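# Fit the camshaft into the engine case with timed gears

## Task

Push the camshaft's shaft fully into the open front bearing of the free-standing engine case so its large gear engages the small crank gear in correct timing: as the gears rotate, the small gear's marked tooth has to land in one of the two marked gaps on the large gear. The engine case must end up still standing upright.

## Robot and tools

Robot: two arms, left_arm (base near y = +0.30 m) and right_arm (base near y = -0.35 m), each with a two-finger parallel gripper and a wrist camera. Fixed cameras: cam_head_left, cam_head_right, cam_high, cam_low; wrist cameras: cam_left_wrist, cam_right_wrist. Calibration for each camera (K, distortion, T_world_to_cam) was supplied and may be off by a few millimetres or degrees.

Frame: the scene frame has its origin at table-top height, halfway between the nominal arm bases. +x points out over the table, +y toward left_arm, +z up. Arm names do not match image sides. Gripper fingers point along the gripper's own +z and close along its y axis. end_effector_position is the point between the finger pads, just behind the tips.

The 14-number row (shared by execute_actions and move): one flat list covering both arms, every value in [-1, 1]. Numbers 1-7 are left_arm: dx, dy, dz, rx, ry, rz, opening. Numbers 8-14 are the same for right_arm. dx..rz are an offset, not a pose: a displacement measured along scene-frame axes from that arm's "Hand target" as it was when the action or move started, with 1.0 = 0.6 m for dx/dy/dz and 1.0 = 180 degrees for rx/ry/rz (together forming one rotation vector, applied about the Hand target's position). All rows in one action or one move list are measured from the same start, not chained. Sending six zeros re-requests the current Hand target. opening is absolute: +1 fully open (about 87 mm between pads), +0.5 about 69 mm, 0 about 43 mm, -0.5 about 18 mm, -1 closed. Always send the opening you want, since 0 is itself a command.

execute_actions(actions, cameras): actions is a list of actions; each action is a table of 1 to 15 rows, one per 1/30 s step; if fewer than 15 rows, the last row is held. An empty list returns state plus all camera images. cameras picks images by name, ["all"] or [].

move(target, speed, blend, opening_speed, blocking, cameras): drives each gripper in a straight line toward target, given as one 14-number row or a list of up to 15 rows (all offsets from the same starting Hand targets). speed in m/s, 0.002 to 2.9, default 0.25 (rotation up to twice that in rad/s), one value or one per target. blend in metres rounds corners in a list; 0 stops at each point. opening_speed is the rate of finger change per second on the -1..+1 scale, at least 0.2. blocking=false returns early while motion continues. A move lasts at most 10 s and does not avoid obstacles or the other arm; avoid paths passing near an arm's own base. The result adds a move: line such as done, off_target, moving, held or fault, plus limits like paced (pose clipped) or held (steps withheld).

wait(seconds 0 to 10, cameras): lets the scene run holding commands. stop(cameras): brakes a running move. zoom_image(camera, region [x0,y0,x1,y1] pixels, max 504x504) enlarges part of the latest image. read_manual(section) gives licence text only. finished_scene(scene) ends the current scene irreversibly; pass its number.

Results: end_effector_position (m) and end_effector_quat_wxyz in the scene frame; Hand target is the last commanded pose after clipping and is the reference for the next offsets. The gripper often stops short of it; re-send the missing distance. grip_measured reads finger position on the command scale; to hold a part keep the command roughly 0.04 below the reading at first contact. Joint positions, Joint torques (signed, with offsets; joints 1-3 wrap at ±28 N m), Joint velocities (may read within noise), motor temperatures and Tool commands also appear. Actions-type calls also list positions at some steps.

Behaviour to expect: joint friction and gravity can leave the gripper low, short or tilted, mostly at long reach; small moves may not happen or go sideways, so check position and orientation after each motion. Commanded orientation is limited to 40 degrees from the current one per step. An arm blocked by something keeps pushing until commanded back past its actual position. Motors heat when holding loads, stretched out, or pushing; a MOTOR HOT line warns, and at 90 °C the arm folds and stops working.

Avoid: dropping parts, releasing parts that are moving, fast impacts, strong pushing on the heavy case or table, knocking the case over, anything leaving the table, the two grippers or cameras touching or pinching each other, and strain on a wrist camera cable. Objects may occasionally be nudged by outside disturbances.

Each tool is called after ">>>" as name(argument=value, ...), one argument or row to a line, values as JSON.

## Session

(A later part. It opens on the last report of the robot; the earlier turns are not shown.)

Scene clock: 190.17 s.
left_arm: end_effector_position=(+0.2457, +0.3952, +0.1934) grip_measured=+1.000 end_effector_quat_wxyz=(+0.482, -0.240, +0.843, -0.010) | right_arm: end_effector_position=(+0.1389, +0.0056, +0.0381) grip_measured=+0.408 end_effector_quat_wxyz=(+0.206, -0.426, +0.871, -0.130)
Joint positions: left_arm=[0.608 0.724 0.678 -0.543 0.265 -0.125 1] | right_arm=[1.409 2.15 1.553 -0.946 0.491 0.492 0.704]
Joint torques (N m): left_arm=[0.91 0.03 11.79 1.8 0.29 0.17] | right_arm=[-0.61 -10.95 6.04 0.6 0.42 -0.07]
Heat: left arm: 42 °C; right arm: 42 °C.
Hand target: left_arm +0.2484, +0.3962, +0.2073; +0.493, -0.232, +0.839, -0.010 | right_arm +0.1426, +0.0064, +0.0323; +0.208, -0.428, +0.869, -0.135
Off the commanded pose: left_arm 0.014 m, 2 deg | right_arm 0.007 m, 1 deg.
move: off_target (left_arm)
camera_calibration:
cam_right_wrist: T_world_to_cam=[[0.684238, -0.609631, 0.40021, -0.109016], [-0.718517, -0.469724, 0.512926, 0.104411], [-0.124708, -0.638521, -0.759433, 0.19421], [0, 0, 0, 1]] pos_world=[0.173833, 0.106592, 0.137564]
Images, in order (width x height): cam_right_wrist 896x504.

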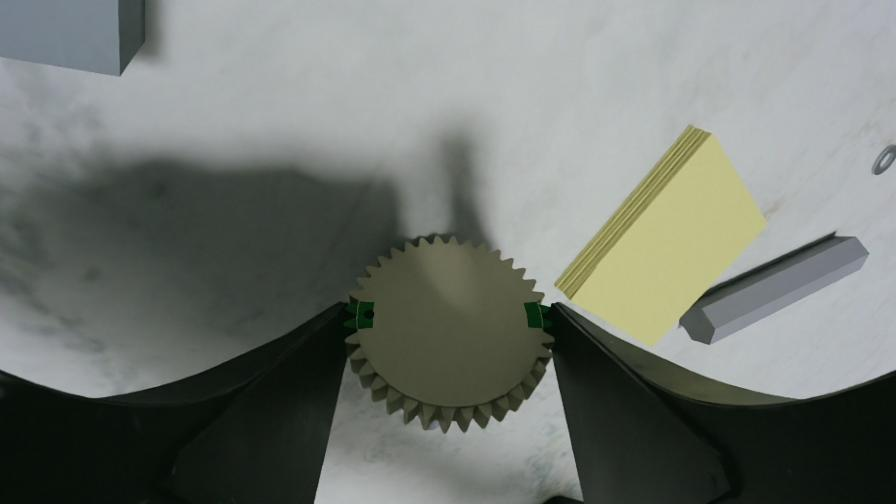

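>>> move(
  target=[
    [0,0,0,0,0,0,1,0.02,-0.04,0.3,0,0,0,0.33],
    [0,0,0,0,0,0,1,0.229,-0.344,0.363,0.581,-0.101,-0.556,0.33],
  ],
  speed=[0.2,0.4],
  blend=[0.03,0],
  cameras=["cam_right_wrist","cam_head_left","cam_high"],
)

Scene clock: 208.77 s.
left_arm: end_effector_position=(+0.2457, +0.3952, +0.1934) grip_measured=+1.000 end_effector_quat_wxyz=(+0.482, -0.240, +0.843, -0.010) | right_arm: end_effector_position=(+0.2736, -0.2010, +0.2372) grip_measured=+0.408 end_effector_quat_wxyz=(+0.363, +0.596, +0.628, +0.345)
Joint positions: left_arm=[0.608 0.724 0.678 -0.543 0.265 -0.125 1] | right_arm=[0.78 0.844 0.729 -0.565 0.653 1.976 0.704]
Joint torques (N m): left_arm=[0.88 -0.02 11.77 1.79 0.28 0.18] | right_arm=[-0.16 -2.09 7.31 1.89 0.52 0.15]
Heat: left arm: 43 °C; right arm: 42 °C.
Hand target: left_arm +0.2484, +0.3962, +0.2073; +0.493, -0.232, +0.839, -0.010 | right_arm +0.2800, -0.2000, +0.2501; +0.369, +0.603, +0.603, +0.369
Off the commanded pose: left_arm 0.014 m, 2 deg | right_arm 0.014 m, 4 deg.
move: off_target (left_arm, right_arm)
camera_calibration:
cam_right_wrist: T_world_to_cam=[[-0.498643, -0.0440417, -0.865688, 0.330781], [-0.677689, 0.642505, 0.357667, 0.251238], [0.540456, 0.765015, -0.350227, 0.233409], [0, 0, 0, 1]] pos_world=[0.209055, -0.325415, 0.278239]
Images, in order (width x height): cam_head_left 896x504, cam_high 896x504, cam_right_wrist 896x504.

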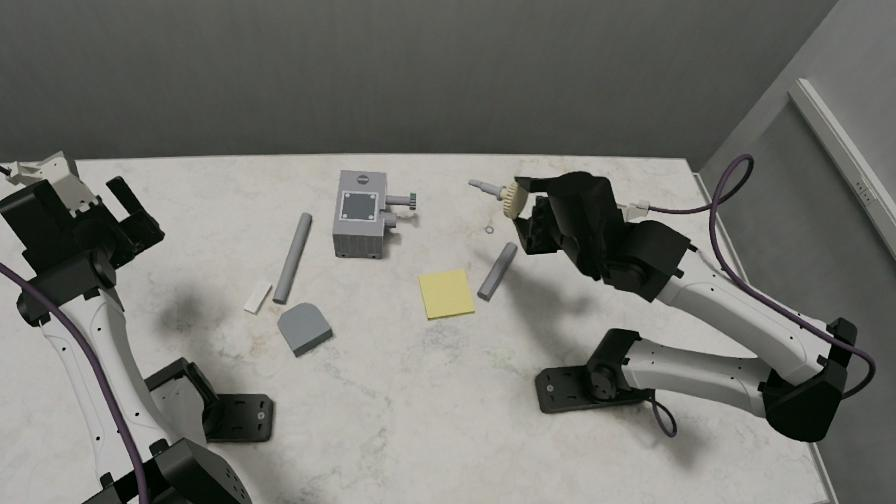

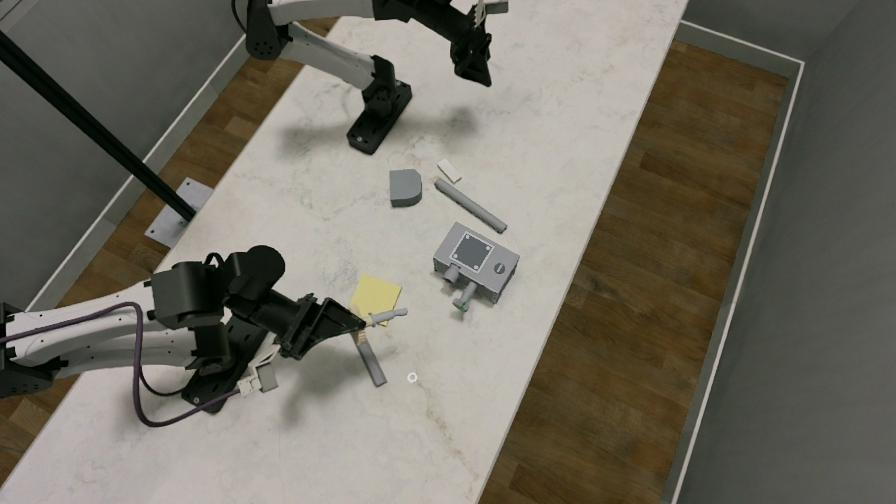

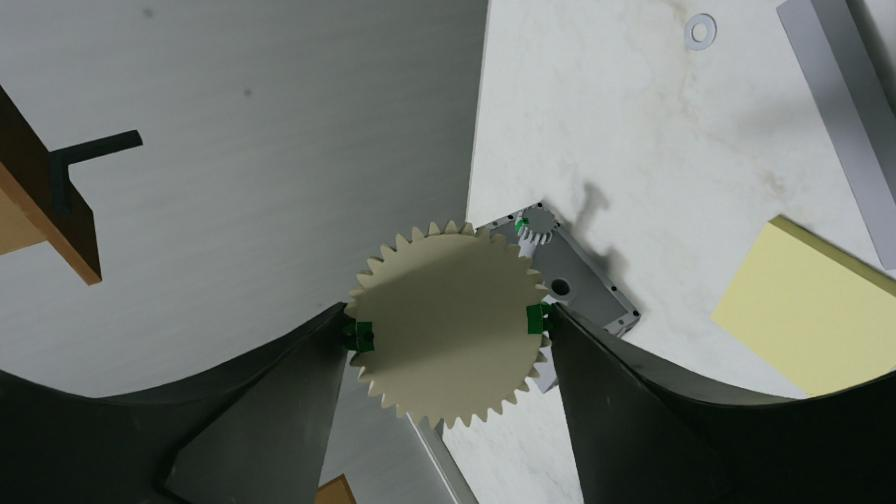

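>>> zoom_image(
  camera="cam_right_wrist",
  region=[470, 190, 650, 350],
)

>>> zoom_image(
  camera="cam_head_left",
  region=[440, 160, 560, 240],
)

>>> zoom_image(
  camera="cam_high",
  region=[420, 210, 530, 320],
)

>>> zoom_image(
  camera="cam_high",
  region=[320, 270, 440, 370],
)

Scaled by 2.800.

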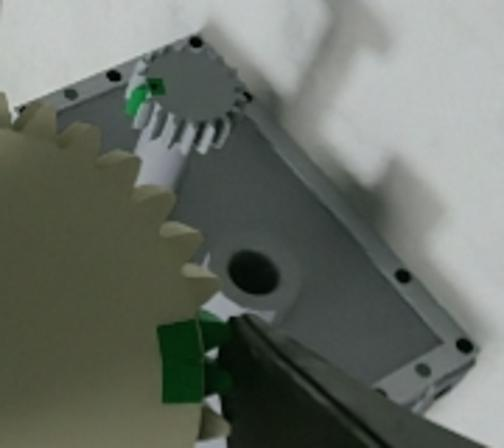

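Scaled by 4.200.

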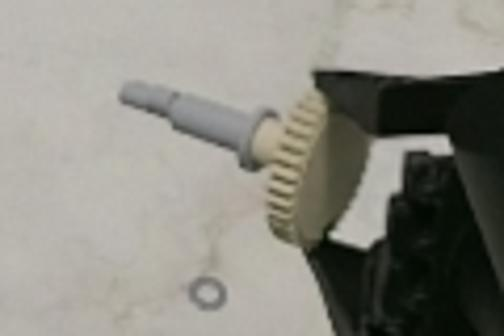

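Scaled by 4.582.

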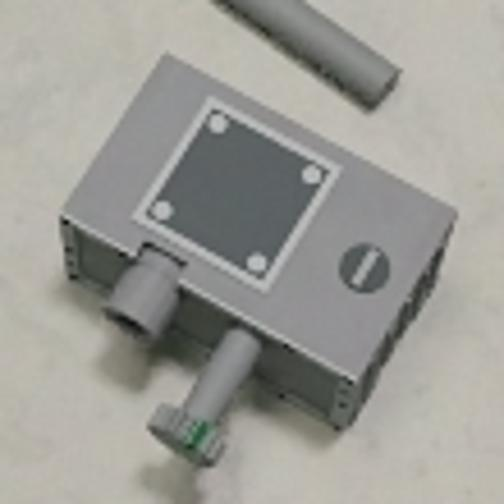

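Scaled by 4.200.

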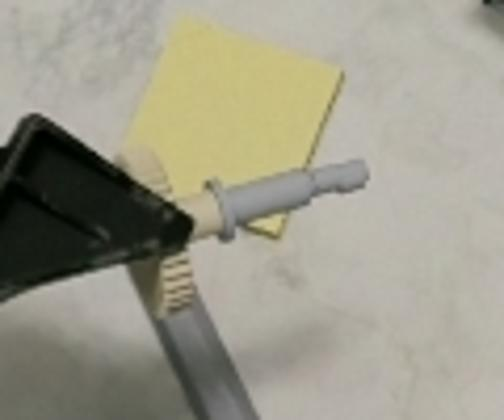

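>>> move(
  target=[0,0,0,0,0,0,1,0.1,0.05,-0.15,0.139,0.045,0.194,0.3],
  speed=0.2,
  cameras=["cam_right_wrist","cam_head_left","cam_high"],
)

>>> zoom_image(
  camera="cam_head_left",
  region=[360, 150, 520, 250],
)

>>> zoom_image(
  camera="cam_high",
  region=[370, 210, 530, 340],
)

>>> zoom_image(
  camera="cam_right_wrist",
  region=[320, 190, 580, 450],
)

Scene clock: 290.67 s.
left_arm: end_effector_position=(+0.2457, +0.3952, +0.1934) grip_measured=+1.000 end_effector_quat_wxyz=(+0.482, -0.240, +0.843, -0.010) | right_arm: end_effector_position=(+0.3323, -0.1723, +0.1479) grip_measured=+0.408 end_effector_quat_wxyz=(+0.053, +0.502, +0.689, +0.520)
Joint positions: left_arm=[0.608 0.724 0.678 -0.543 0.265 -0.125 1] | right_arm=[0.129 1.4 0.5 0.308 -0.621 1.726 0.704]
Joint torques (N m): left_arm=[0.9 -0.02 11.81 1.78 0.27 0.17] | right_arm=[-0.47 -4.37 8.4 1.99 -0.26 -0.05]
Motor temperatures (°C): left_arm=[20 26 46 36 22 23 22] | right_arm=[23 31 34 31 19 23 21]
Heat: left arm: 46 °C; right arm: 34 °C.
Hand target: left_arm +0.2484, +0.3962, +0.2073; +0.493, -0.232, +0.839, -0.010 | right_arm +0.3400, -0.1700, +0.1601; +0.062, +0.485, +0.686, +0.539
Off the commanded pose: left_arm 0.014 m, 2 deg | right_arm 0.015 m, 3 deg.
move: off_target (left_arm, right_arm)
camera_calibration:
cam_right_wrist: T_world_to_cam=[[-0.640225, 0.0508437, -0.766503, 0.332694], [-0.768088, -0.026327, 0.639802, 0.177614], [0.0123502, 0.99836, 0.0559077, 0.304028], [0, 0, 0, 1]] pos_world=[0.345668, -0.315769, 0.124375]
Images, in order (width x height): cam_head_left 896x504, cam_high 896x504, cam_right_wrist 896x504.

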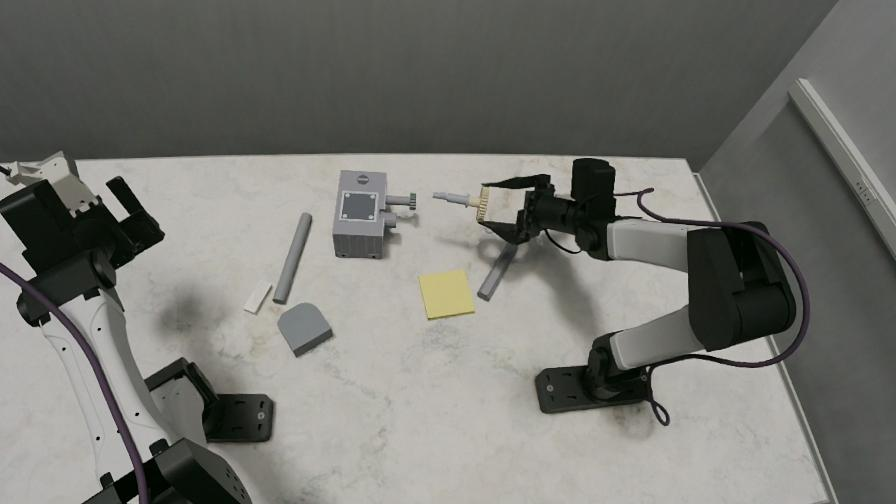

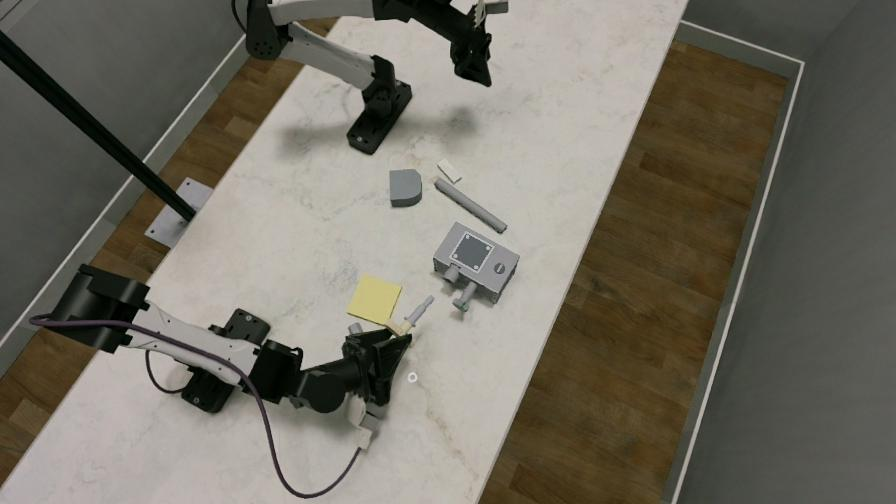

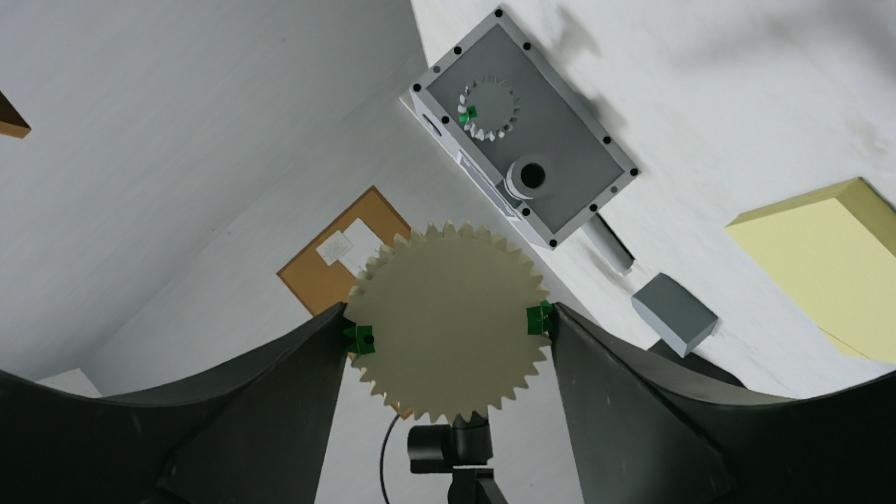

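Scaled by 3.150.

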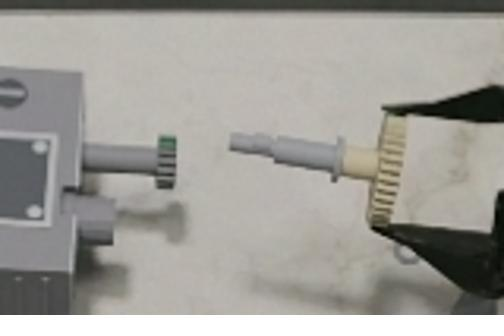

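Scaled by 3.150.

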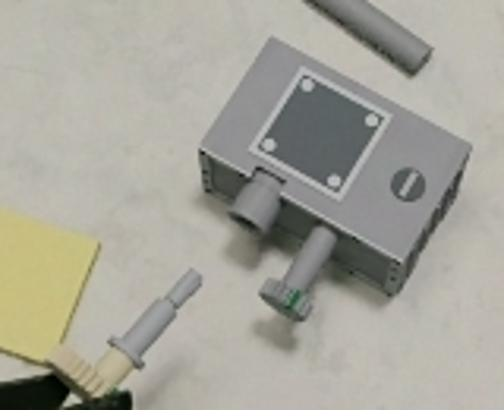

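Scaled by 1.938.

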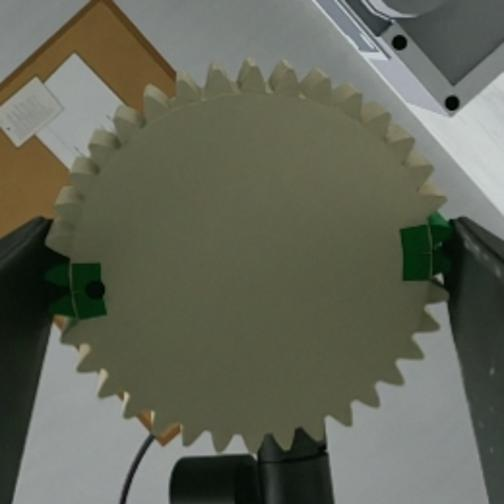

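>>> move(
  target=[0,0,0,0,0,0,1,0.025,0.078,-0.142,0.022,0,0.058,0.3],
  speed=0.15,
  cameras=["cam_right_wrist","cam_head_left","cam_high","cam_head_right"],
)

>>> zoom_image(
  camera="cam_head_left",
  region=[360, 150, 520, 250],
)

>>> zoom_image(
  camera="cam_high",
  region=[400, 220, 520, 340],
)

>>> zoom_image(
  camera="cam_right_wrist",
  region=[320, 0, 720, 450],
)

Scene clock: 324.77 s.
left_arm: end_effector_position=(+0.2457, +0.3952, +0.1934) grip_measured=+1.000 end_effector_quat_wxyz=(+0.482, -0.240, +0.843, -0.010) | right_arm: end_effector_position=(+0.3567, -0.1285, +0.0771) grip_measured=+0.407 end_effector_quat_wxyz=(+0.007, +0.425, +0.708, +0.564)
Joint positions: left_arm=[0.608 0.724 0.678 -0.543 0.265 -0.125 1] | right_arm=[0.199 1.965 0.576 0.868 -0.75 1.727 0.703]
Joint torques (N m): left_arm=[0.83 -0.03 11.73 1.79 0.27 0.19] | right_arm=[0.77 -6.79 4.92 1.75 -0.19 0.09]
Heat: left arm: 47 °C; right arm: 33 °C.
Hand target: left_arm +0.2484, +0.3962, +0.2073; +0.493, -0.232, +0.839, -0.010 | right_arm +0.3550, -0.1233, +0.0748; -0.004, +0.422, +0.708, +0.566
Off the commanded pose: left_arm 0.014 m, 2 deg | right_arm 0.006 m, 1 deg.
move: off_target (left_arm)
camera_calibration:
cam_right_wrist: T_world_to_cam=[[-0.599231, 0.0020922, -0.800574, 0.273571], [-0.782193, -0.214596, 0.584912, 0.227831], [-0.170576, 0.976701, 0.130229, 0.320645], [0, 0, 0, 1]] pos_world=[0.396834, -0.264854, 0.043995]
Images, in order (width x height): cam_head_left 896x504, cam_head_right 896x504, cam_high 896x504, cam_right_wrist 896x504.

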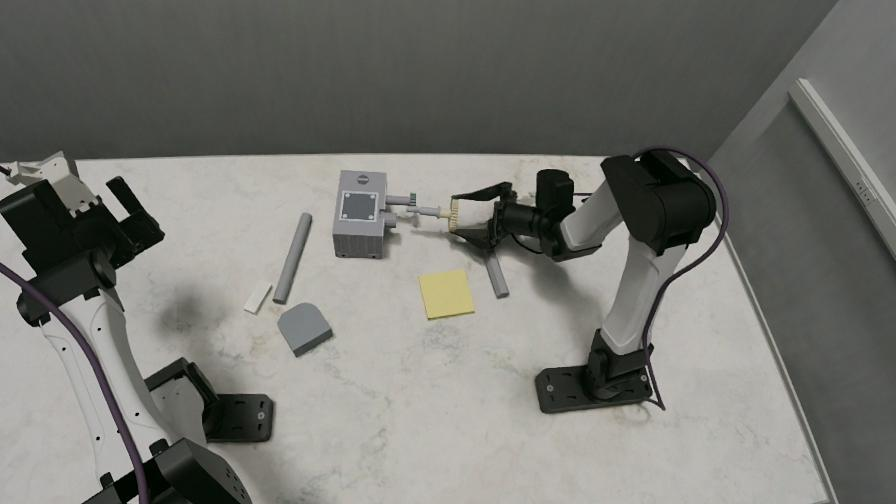

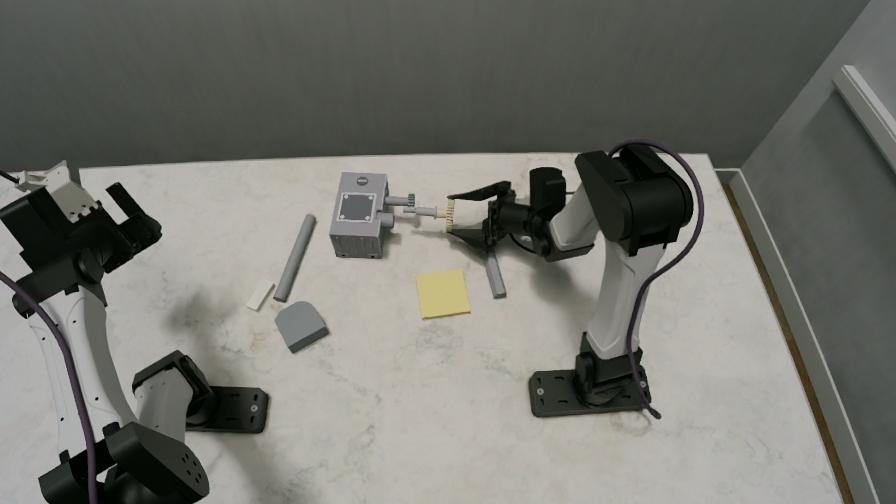

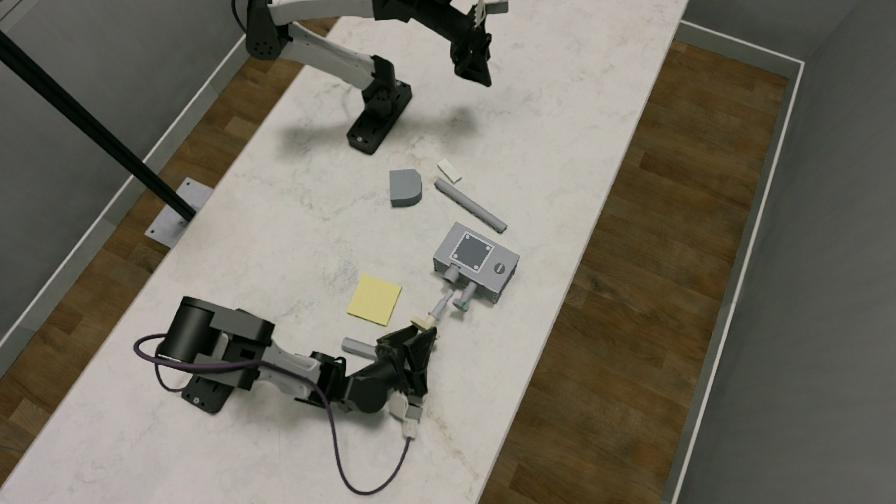

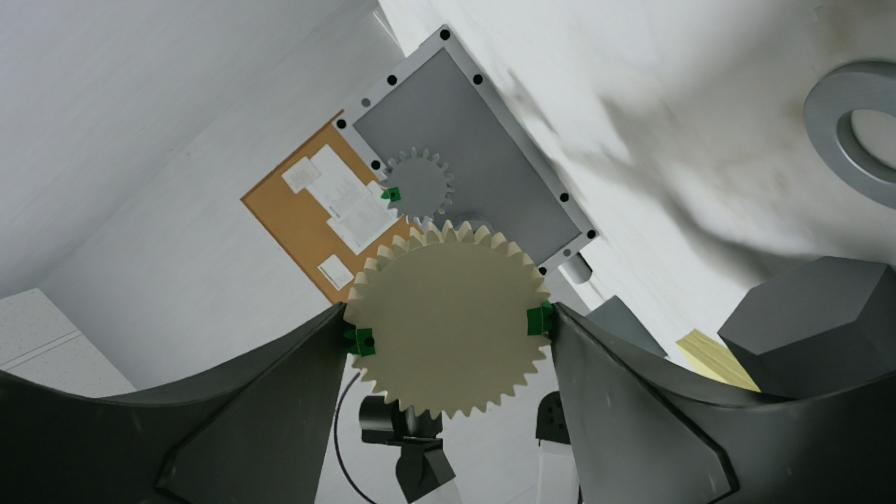

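Scaled by 3.150.

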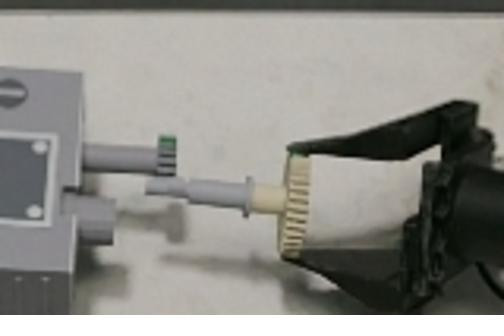

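Scaled by 4.200.

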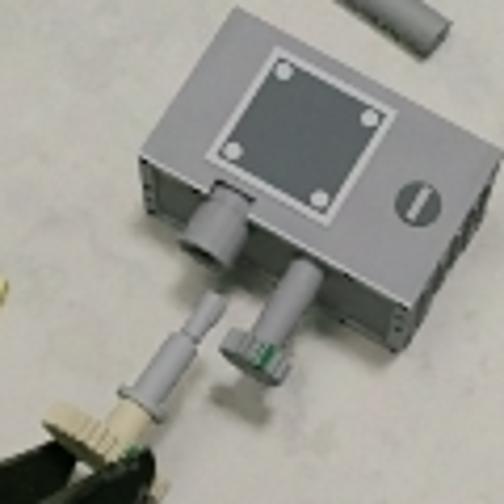

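Scaled by 1.120.

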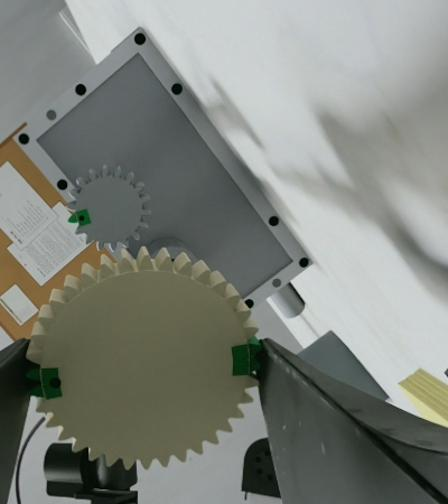

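>>> move(
  target=[0,0,0,0,0,0,1,-0.015,0,-0.035,0.026,0,0.039,0.3],
  speed=0.08,
  cameras=["cam_right_wrist","cam_head_left","cam_high"],
)

>>> zoom_image(
  camera="cam_head_left",
  region=[370, 170, 470, 250],
)

>>> zoom_image(
  camera="cam_high",
  region=[400, 240, 500, 340],
)

Scene clock: 348.27 s.
left_arm: end_effector_position=(+0.2457, +0.3952, +0.1934) grip_measured=+1.000 end_effector_quat_wxyz=(+0.482, -0.240, +0.843, -0.010) | right_arm: end_effector_position=(+0.3543, -0.1232, +0.0775) grip_measured=+0.407 end_effector_quat_wxyz=(+0.000, +0.334, +0.709, +0.621)
Joint positions: left_arm=[0.608 0.724 0.678 -0.543 0.265 -0.125 1] | right_arm=[0.174 2.125 0.623 1.114 -0.92 1.696 0.703]
Joint torques (N m): left_arm=[0.77 0.02 11.78 1.79 0.26 0.18] | right_arm=[-0.13 -5.45 3.49 0.91 -0.22 0.33]
Heat: left arm: 48 °C; right arm: 33 °C.
Hand target: left_arm +0.2484, +0.3962, +0.2073; +0.493, -0.232, +0.839, -0.010 | right_arm +0.3460, -0.1233, +0.0538; -0.056, +0.377, +0.709, +0.593
Off the commanded pose: left_arm 0.014 m, 2 deg | right_arm 0.025 m, 9 deg.
move: off_target (left_arm, right_arm)
camera_calibration:
cam_right_wrist: T_world_to_cam=[[-0.479993, -0.00206803, -0.87727, 0.235647], [-0.815337, -0.36802, 0.446975, 0.230361], [-0.323777, 0.929816, 0.174961, 0.360119], [0, 0, 0, 1]] pos_world=[0.417529, -0.249579, 0.0407539]
Images, in order (width x height): cam_head_left 896x504, cam_high 896x504, cam_right_wrist 896x504.

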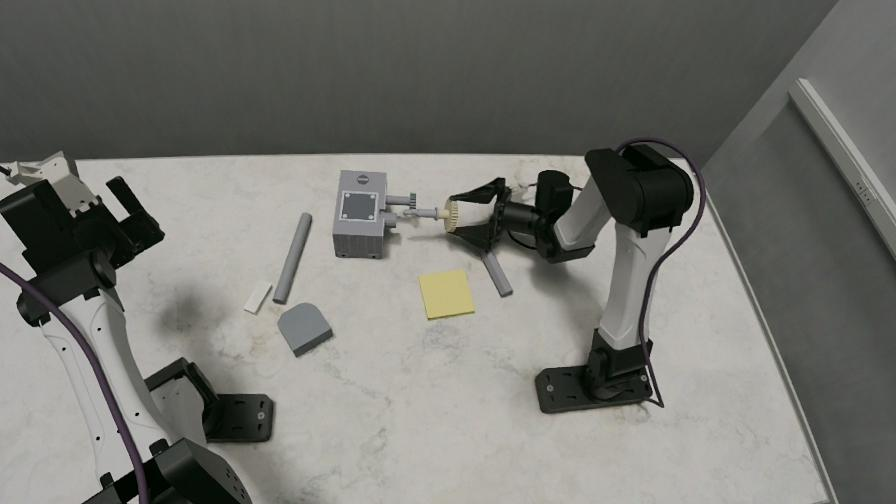

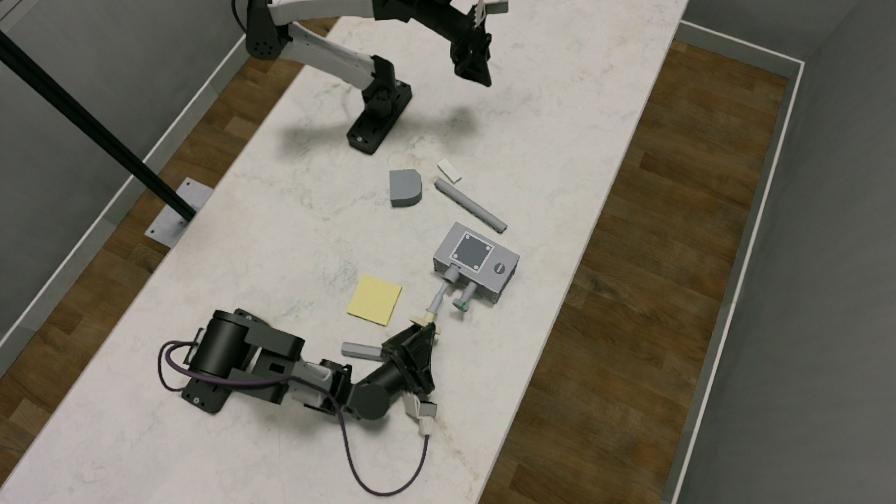

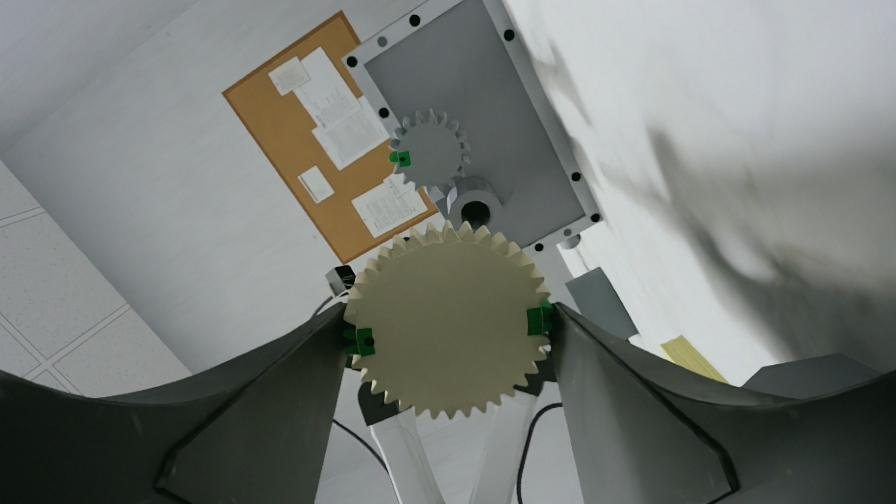

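Scaled by 5.040.

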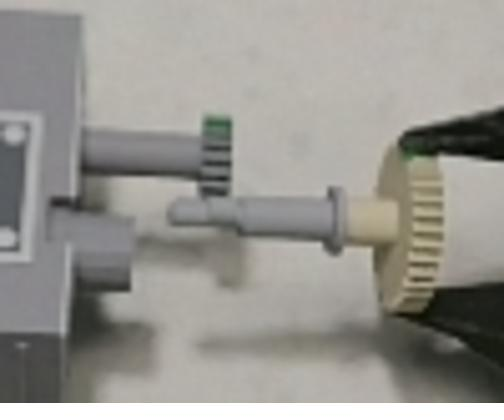

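Scaled by 5.040.

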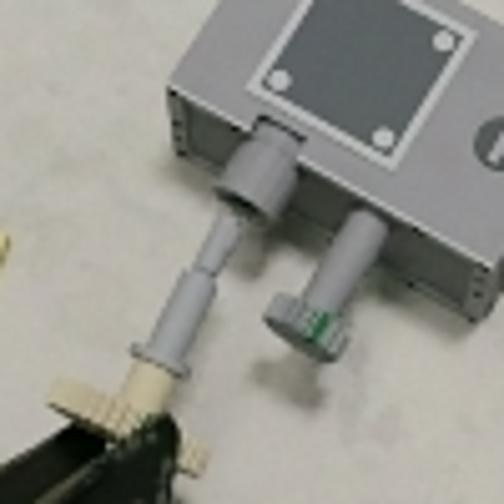

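>>> move(
  target=[
    [0,0,0,0,0,0,1,0,-0.06,0.1,0,0,0,0.3],
    [0,0,0,0,0,0,1,-0.03,-0.12,0.15,-0.25,0,0,0.28],
    [0,0,0,0,0,0,1,-0.03,-0.12,0.06,-0.25,0,0,0.28],
  ],
  speed=[0.1,0.2,0.08],
  cameras=["cam_right_wrist","cam_head_left","cam_high","cam_low"],
)

>>> zoom_image(
  camera="cam_low",
  region=[500, 200, 660, 290],
)

>>> zoom_image(
  camera="cam_head_left",
  region=[400, 170, 560, 270],
)

>>> zoom_image(
  camera="cam_high",
  region=[360, 260, 480, 380],
)

Scene clock: 374.20 s.
left_arm: end_effector_position=(+0.2457, +0.3952, +0.1934) grip_measured=+1.000 end_effector_quat_wxyz=(+0.482, -0.240, +0.843, -0.010) | right_arm: end_effector_position=(+0.3237, -0.1984, +0.0894) grip_measured=+0.407 end_effector_quat_wxyz=(+0.086, +0.378, +0.882, +0.268)
Joint positions: left_arm=[0.608 0.724 0.678 -0.543 0.265 -0.125 1] | right_arm=[0.18 1.568 0.889 -0.426 -0.345 1.072 0.703]
Joint torques (N m): left_arm=[0.91 -0.02 11.78 1.79 0.27 0.18] | right_arm=[0.16 -6.72 6.49 1.42 -0.11 -0.09]
Heat: left arm: 49 °C; right arm: 33 °C.
Hand target: left_arm +0.2484, +0.3962, +0.2073; +0.493, -0.232, +0.839, -0.010 | right_arm +0.3280, -0.1952, +0.0898; +0.093, +0.370, +0.882, +0.277
Off the commanded pose: left_arm 0.014 m, 2 deg | right_arm 0.005 m, 2 deg.
move: off_target (left_arm); target 2's new opening was sent with right_arm's hand 0.027 m and 5 deg from that target
camera_calibration:
cam_right_wrist: T_world_to_cam=[[-0.626347, -0.564185, -0.537944, 0.136749], [-0.718584, 0.150344, 0.678995, 0.223311], [-0.302202, 0.811845, -0.499582, 0.448025], [0, 0, 0, 1]] pos_world=[0.381514, -0.320149, 0.145761]
Images, in order (width x height): cam_head_left 896x504, cam_high 896x504, cam_low 896x504, cam_right_wrist 896x504.

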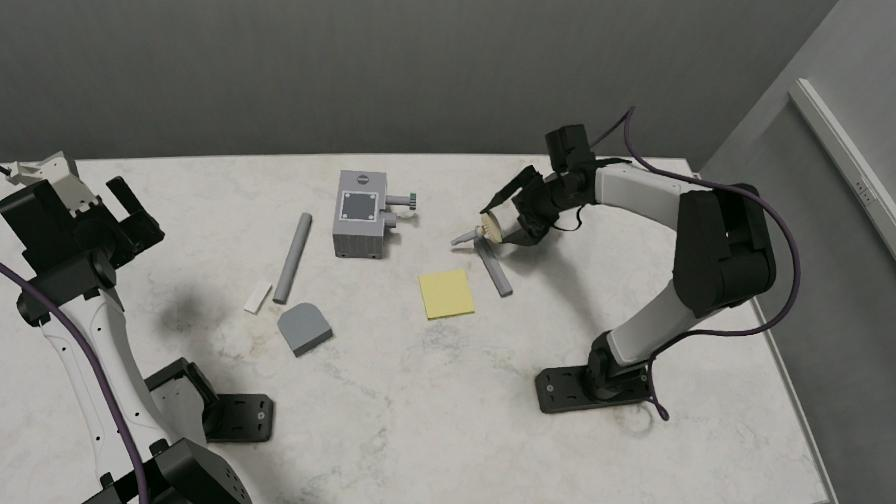

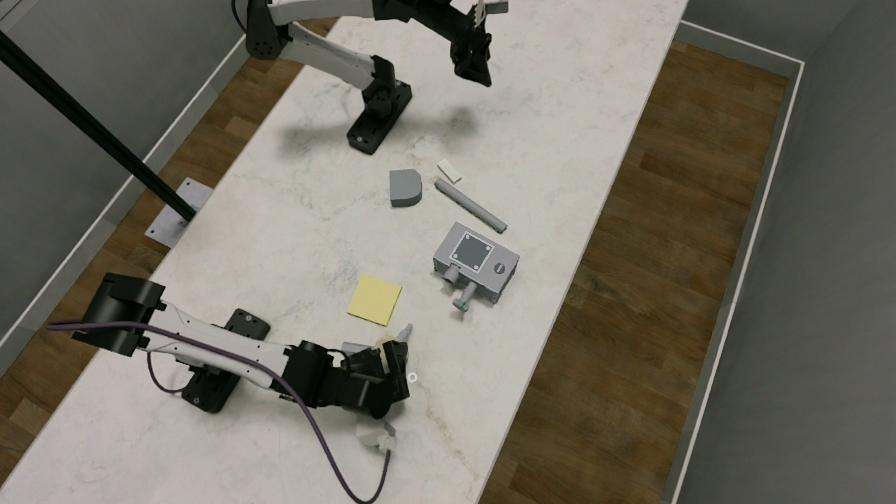

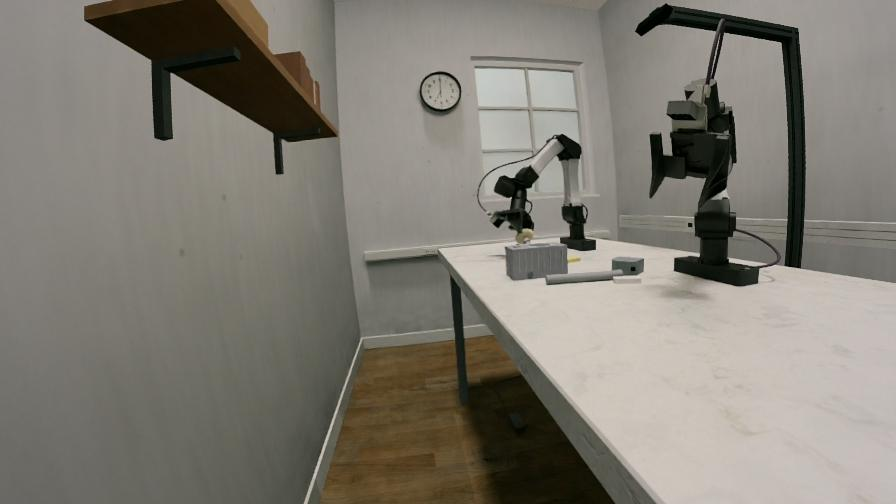

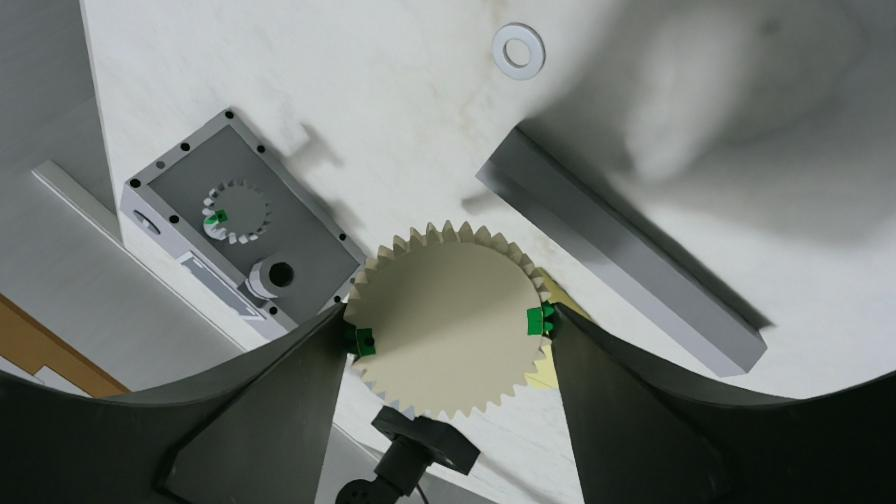

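Scaled by 3.150.

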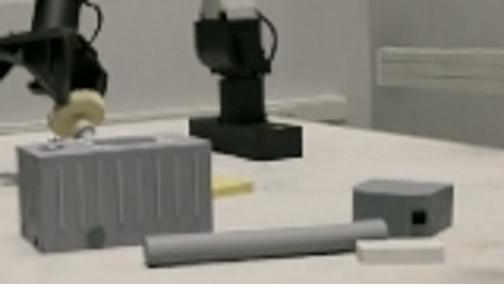

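Scaled by 3.150.

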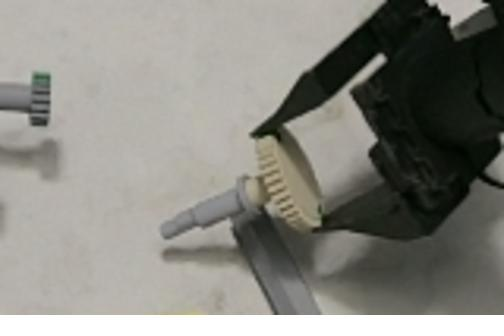

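Scaled by 4.200.

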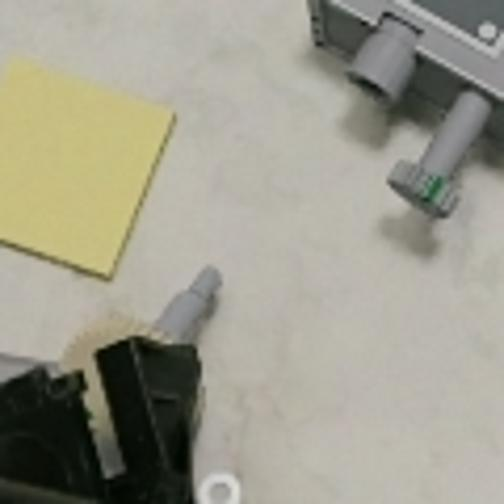

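>>> move(
  target=[
    [0,0,0,0,0,0,1,0.05,0.05,0,0,0,0,0.28],
    [0,0,0,0,0,0,1,0.05,0.05,-0.066,0,0,0,0.28],
  ],
  speed=[0.1,0.04],
  cameras=["cam_right_wrist","cam_head_left","cam_high"],
)

>>> zoom_image(
  camera="cam_head_left",
  region=[400, 170, 560, 270],
)

>>> zoom_image(
  camera="cam_high",
  region=[360, 260, 480, 380],
)

Scene clock: 382.10 s.
left_arm: end_effector_position=(+0.2457, +0.3952, +0.1934) grip_measured=+1.000 end_effector_quat_wxyz=(+0.482, -0.240, +0.843, -0.010) | right_arm: end_effector_position=(+0.3574, -0.1679, +0.0548) grip_measured=+0.407 end_effector_quat_wxyz=(+0.095, +0.369, +0.883, +0.274)
Joint positions: left_arm=[0.608 0.724 0.678 -0.543 0.265 -0.125 1] | right_arm=[0.255 1.769 0.944 -0.239 -0.314 1.127 0.703]
Joint torques (N m): left_arm=[0.88 0.01 11.79 1.78 0.29 0.18] | right_arm=[0.23 -7.6 5.59 1.4 -0.04 0.06]
Heat: left arm: 49 °C; right arm: 33 °C.
Hand target: left_arm +0.2484, +0.3962, +0.2073; +0.493, -0.232, +0.839, -0.010 | right_arm +0.3581, -0.1653, +0.0503; +0.093, +0.370, +0.882, +0.277
Off the commanded pose: left_arm 0.014 m, 2 deg | right_arm 0.005 m, 0 deg.
move: off_target (left_arm)
camera_calibration:
cam_right_wrist: T_world_to_cam=[[-0.605678, -0.571454, -0.55371, 0.148663], [-0.736509, 0.139227, 0.661945, 0.271944], [-0.30118, 0.808737, -0.505208, 0.415527], [0, 0, 0, 1]] pos_world=[0.415479, -0.28896, 0.112232]
Images, in order (width x height): cam_head_left 896x504, cam_high 896x504, cam_right_wrist 896x504.

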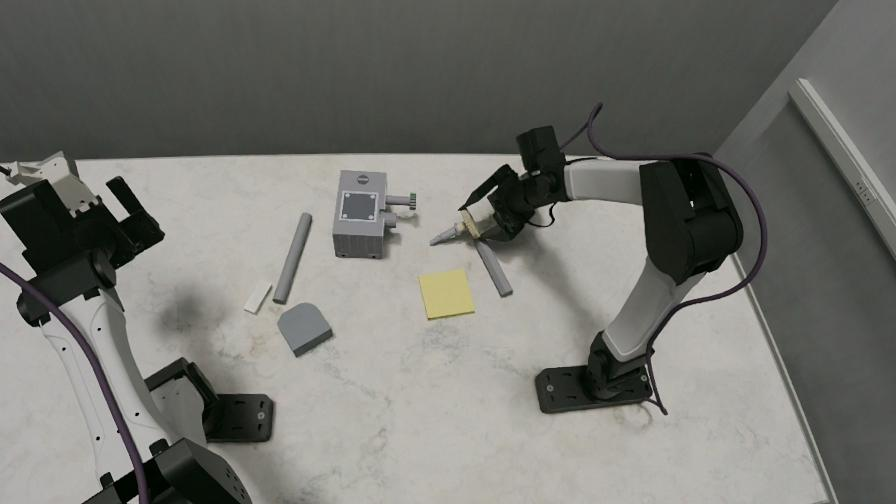

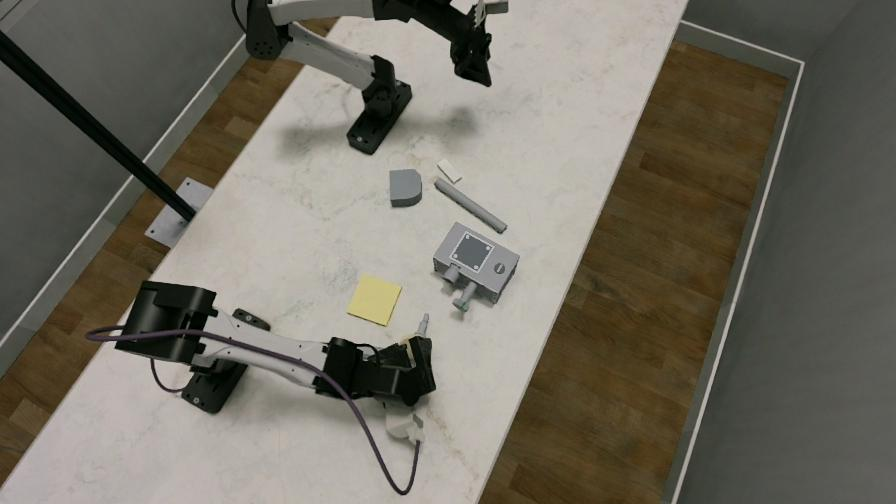

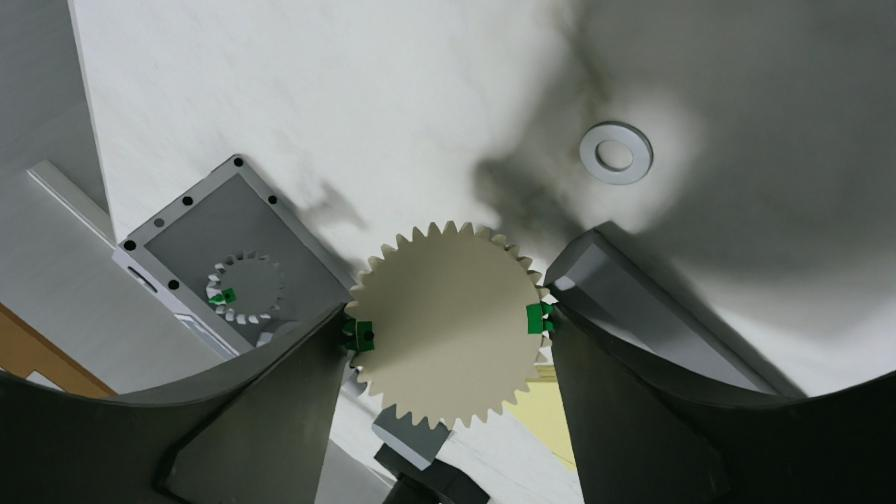

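Scaled by 3.150.

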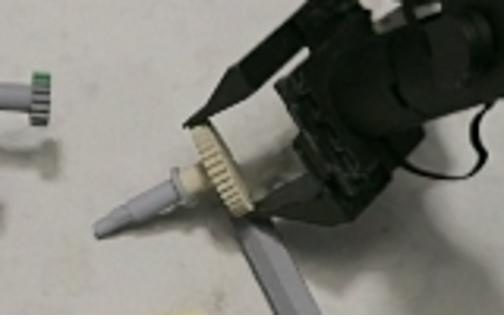

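Scaled by 4.200.

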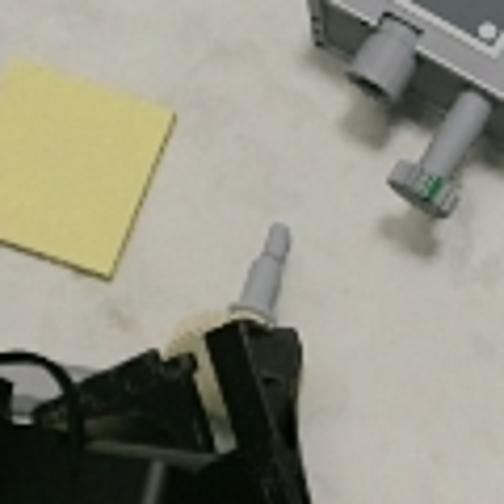

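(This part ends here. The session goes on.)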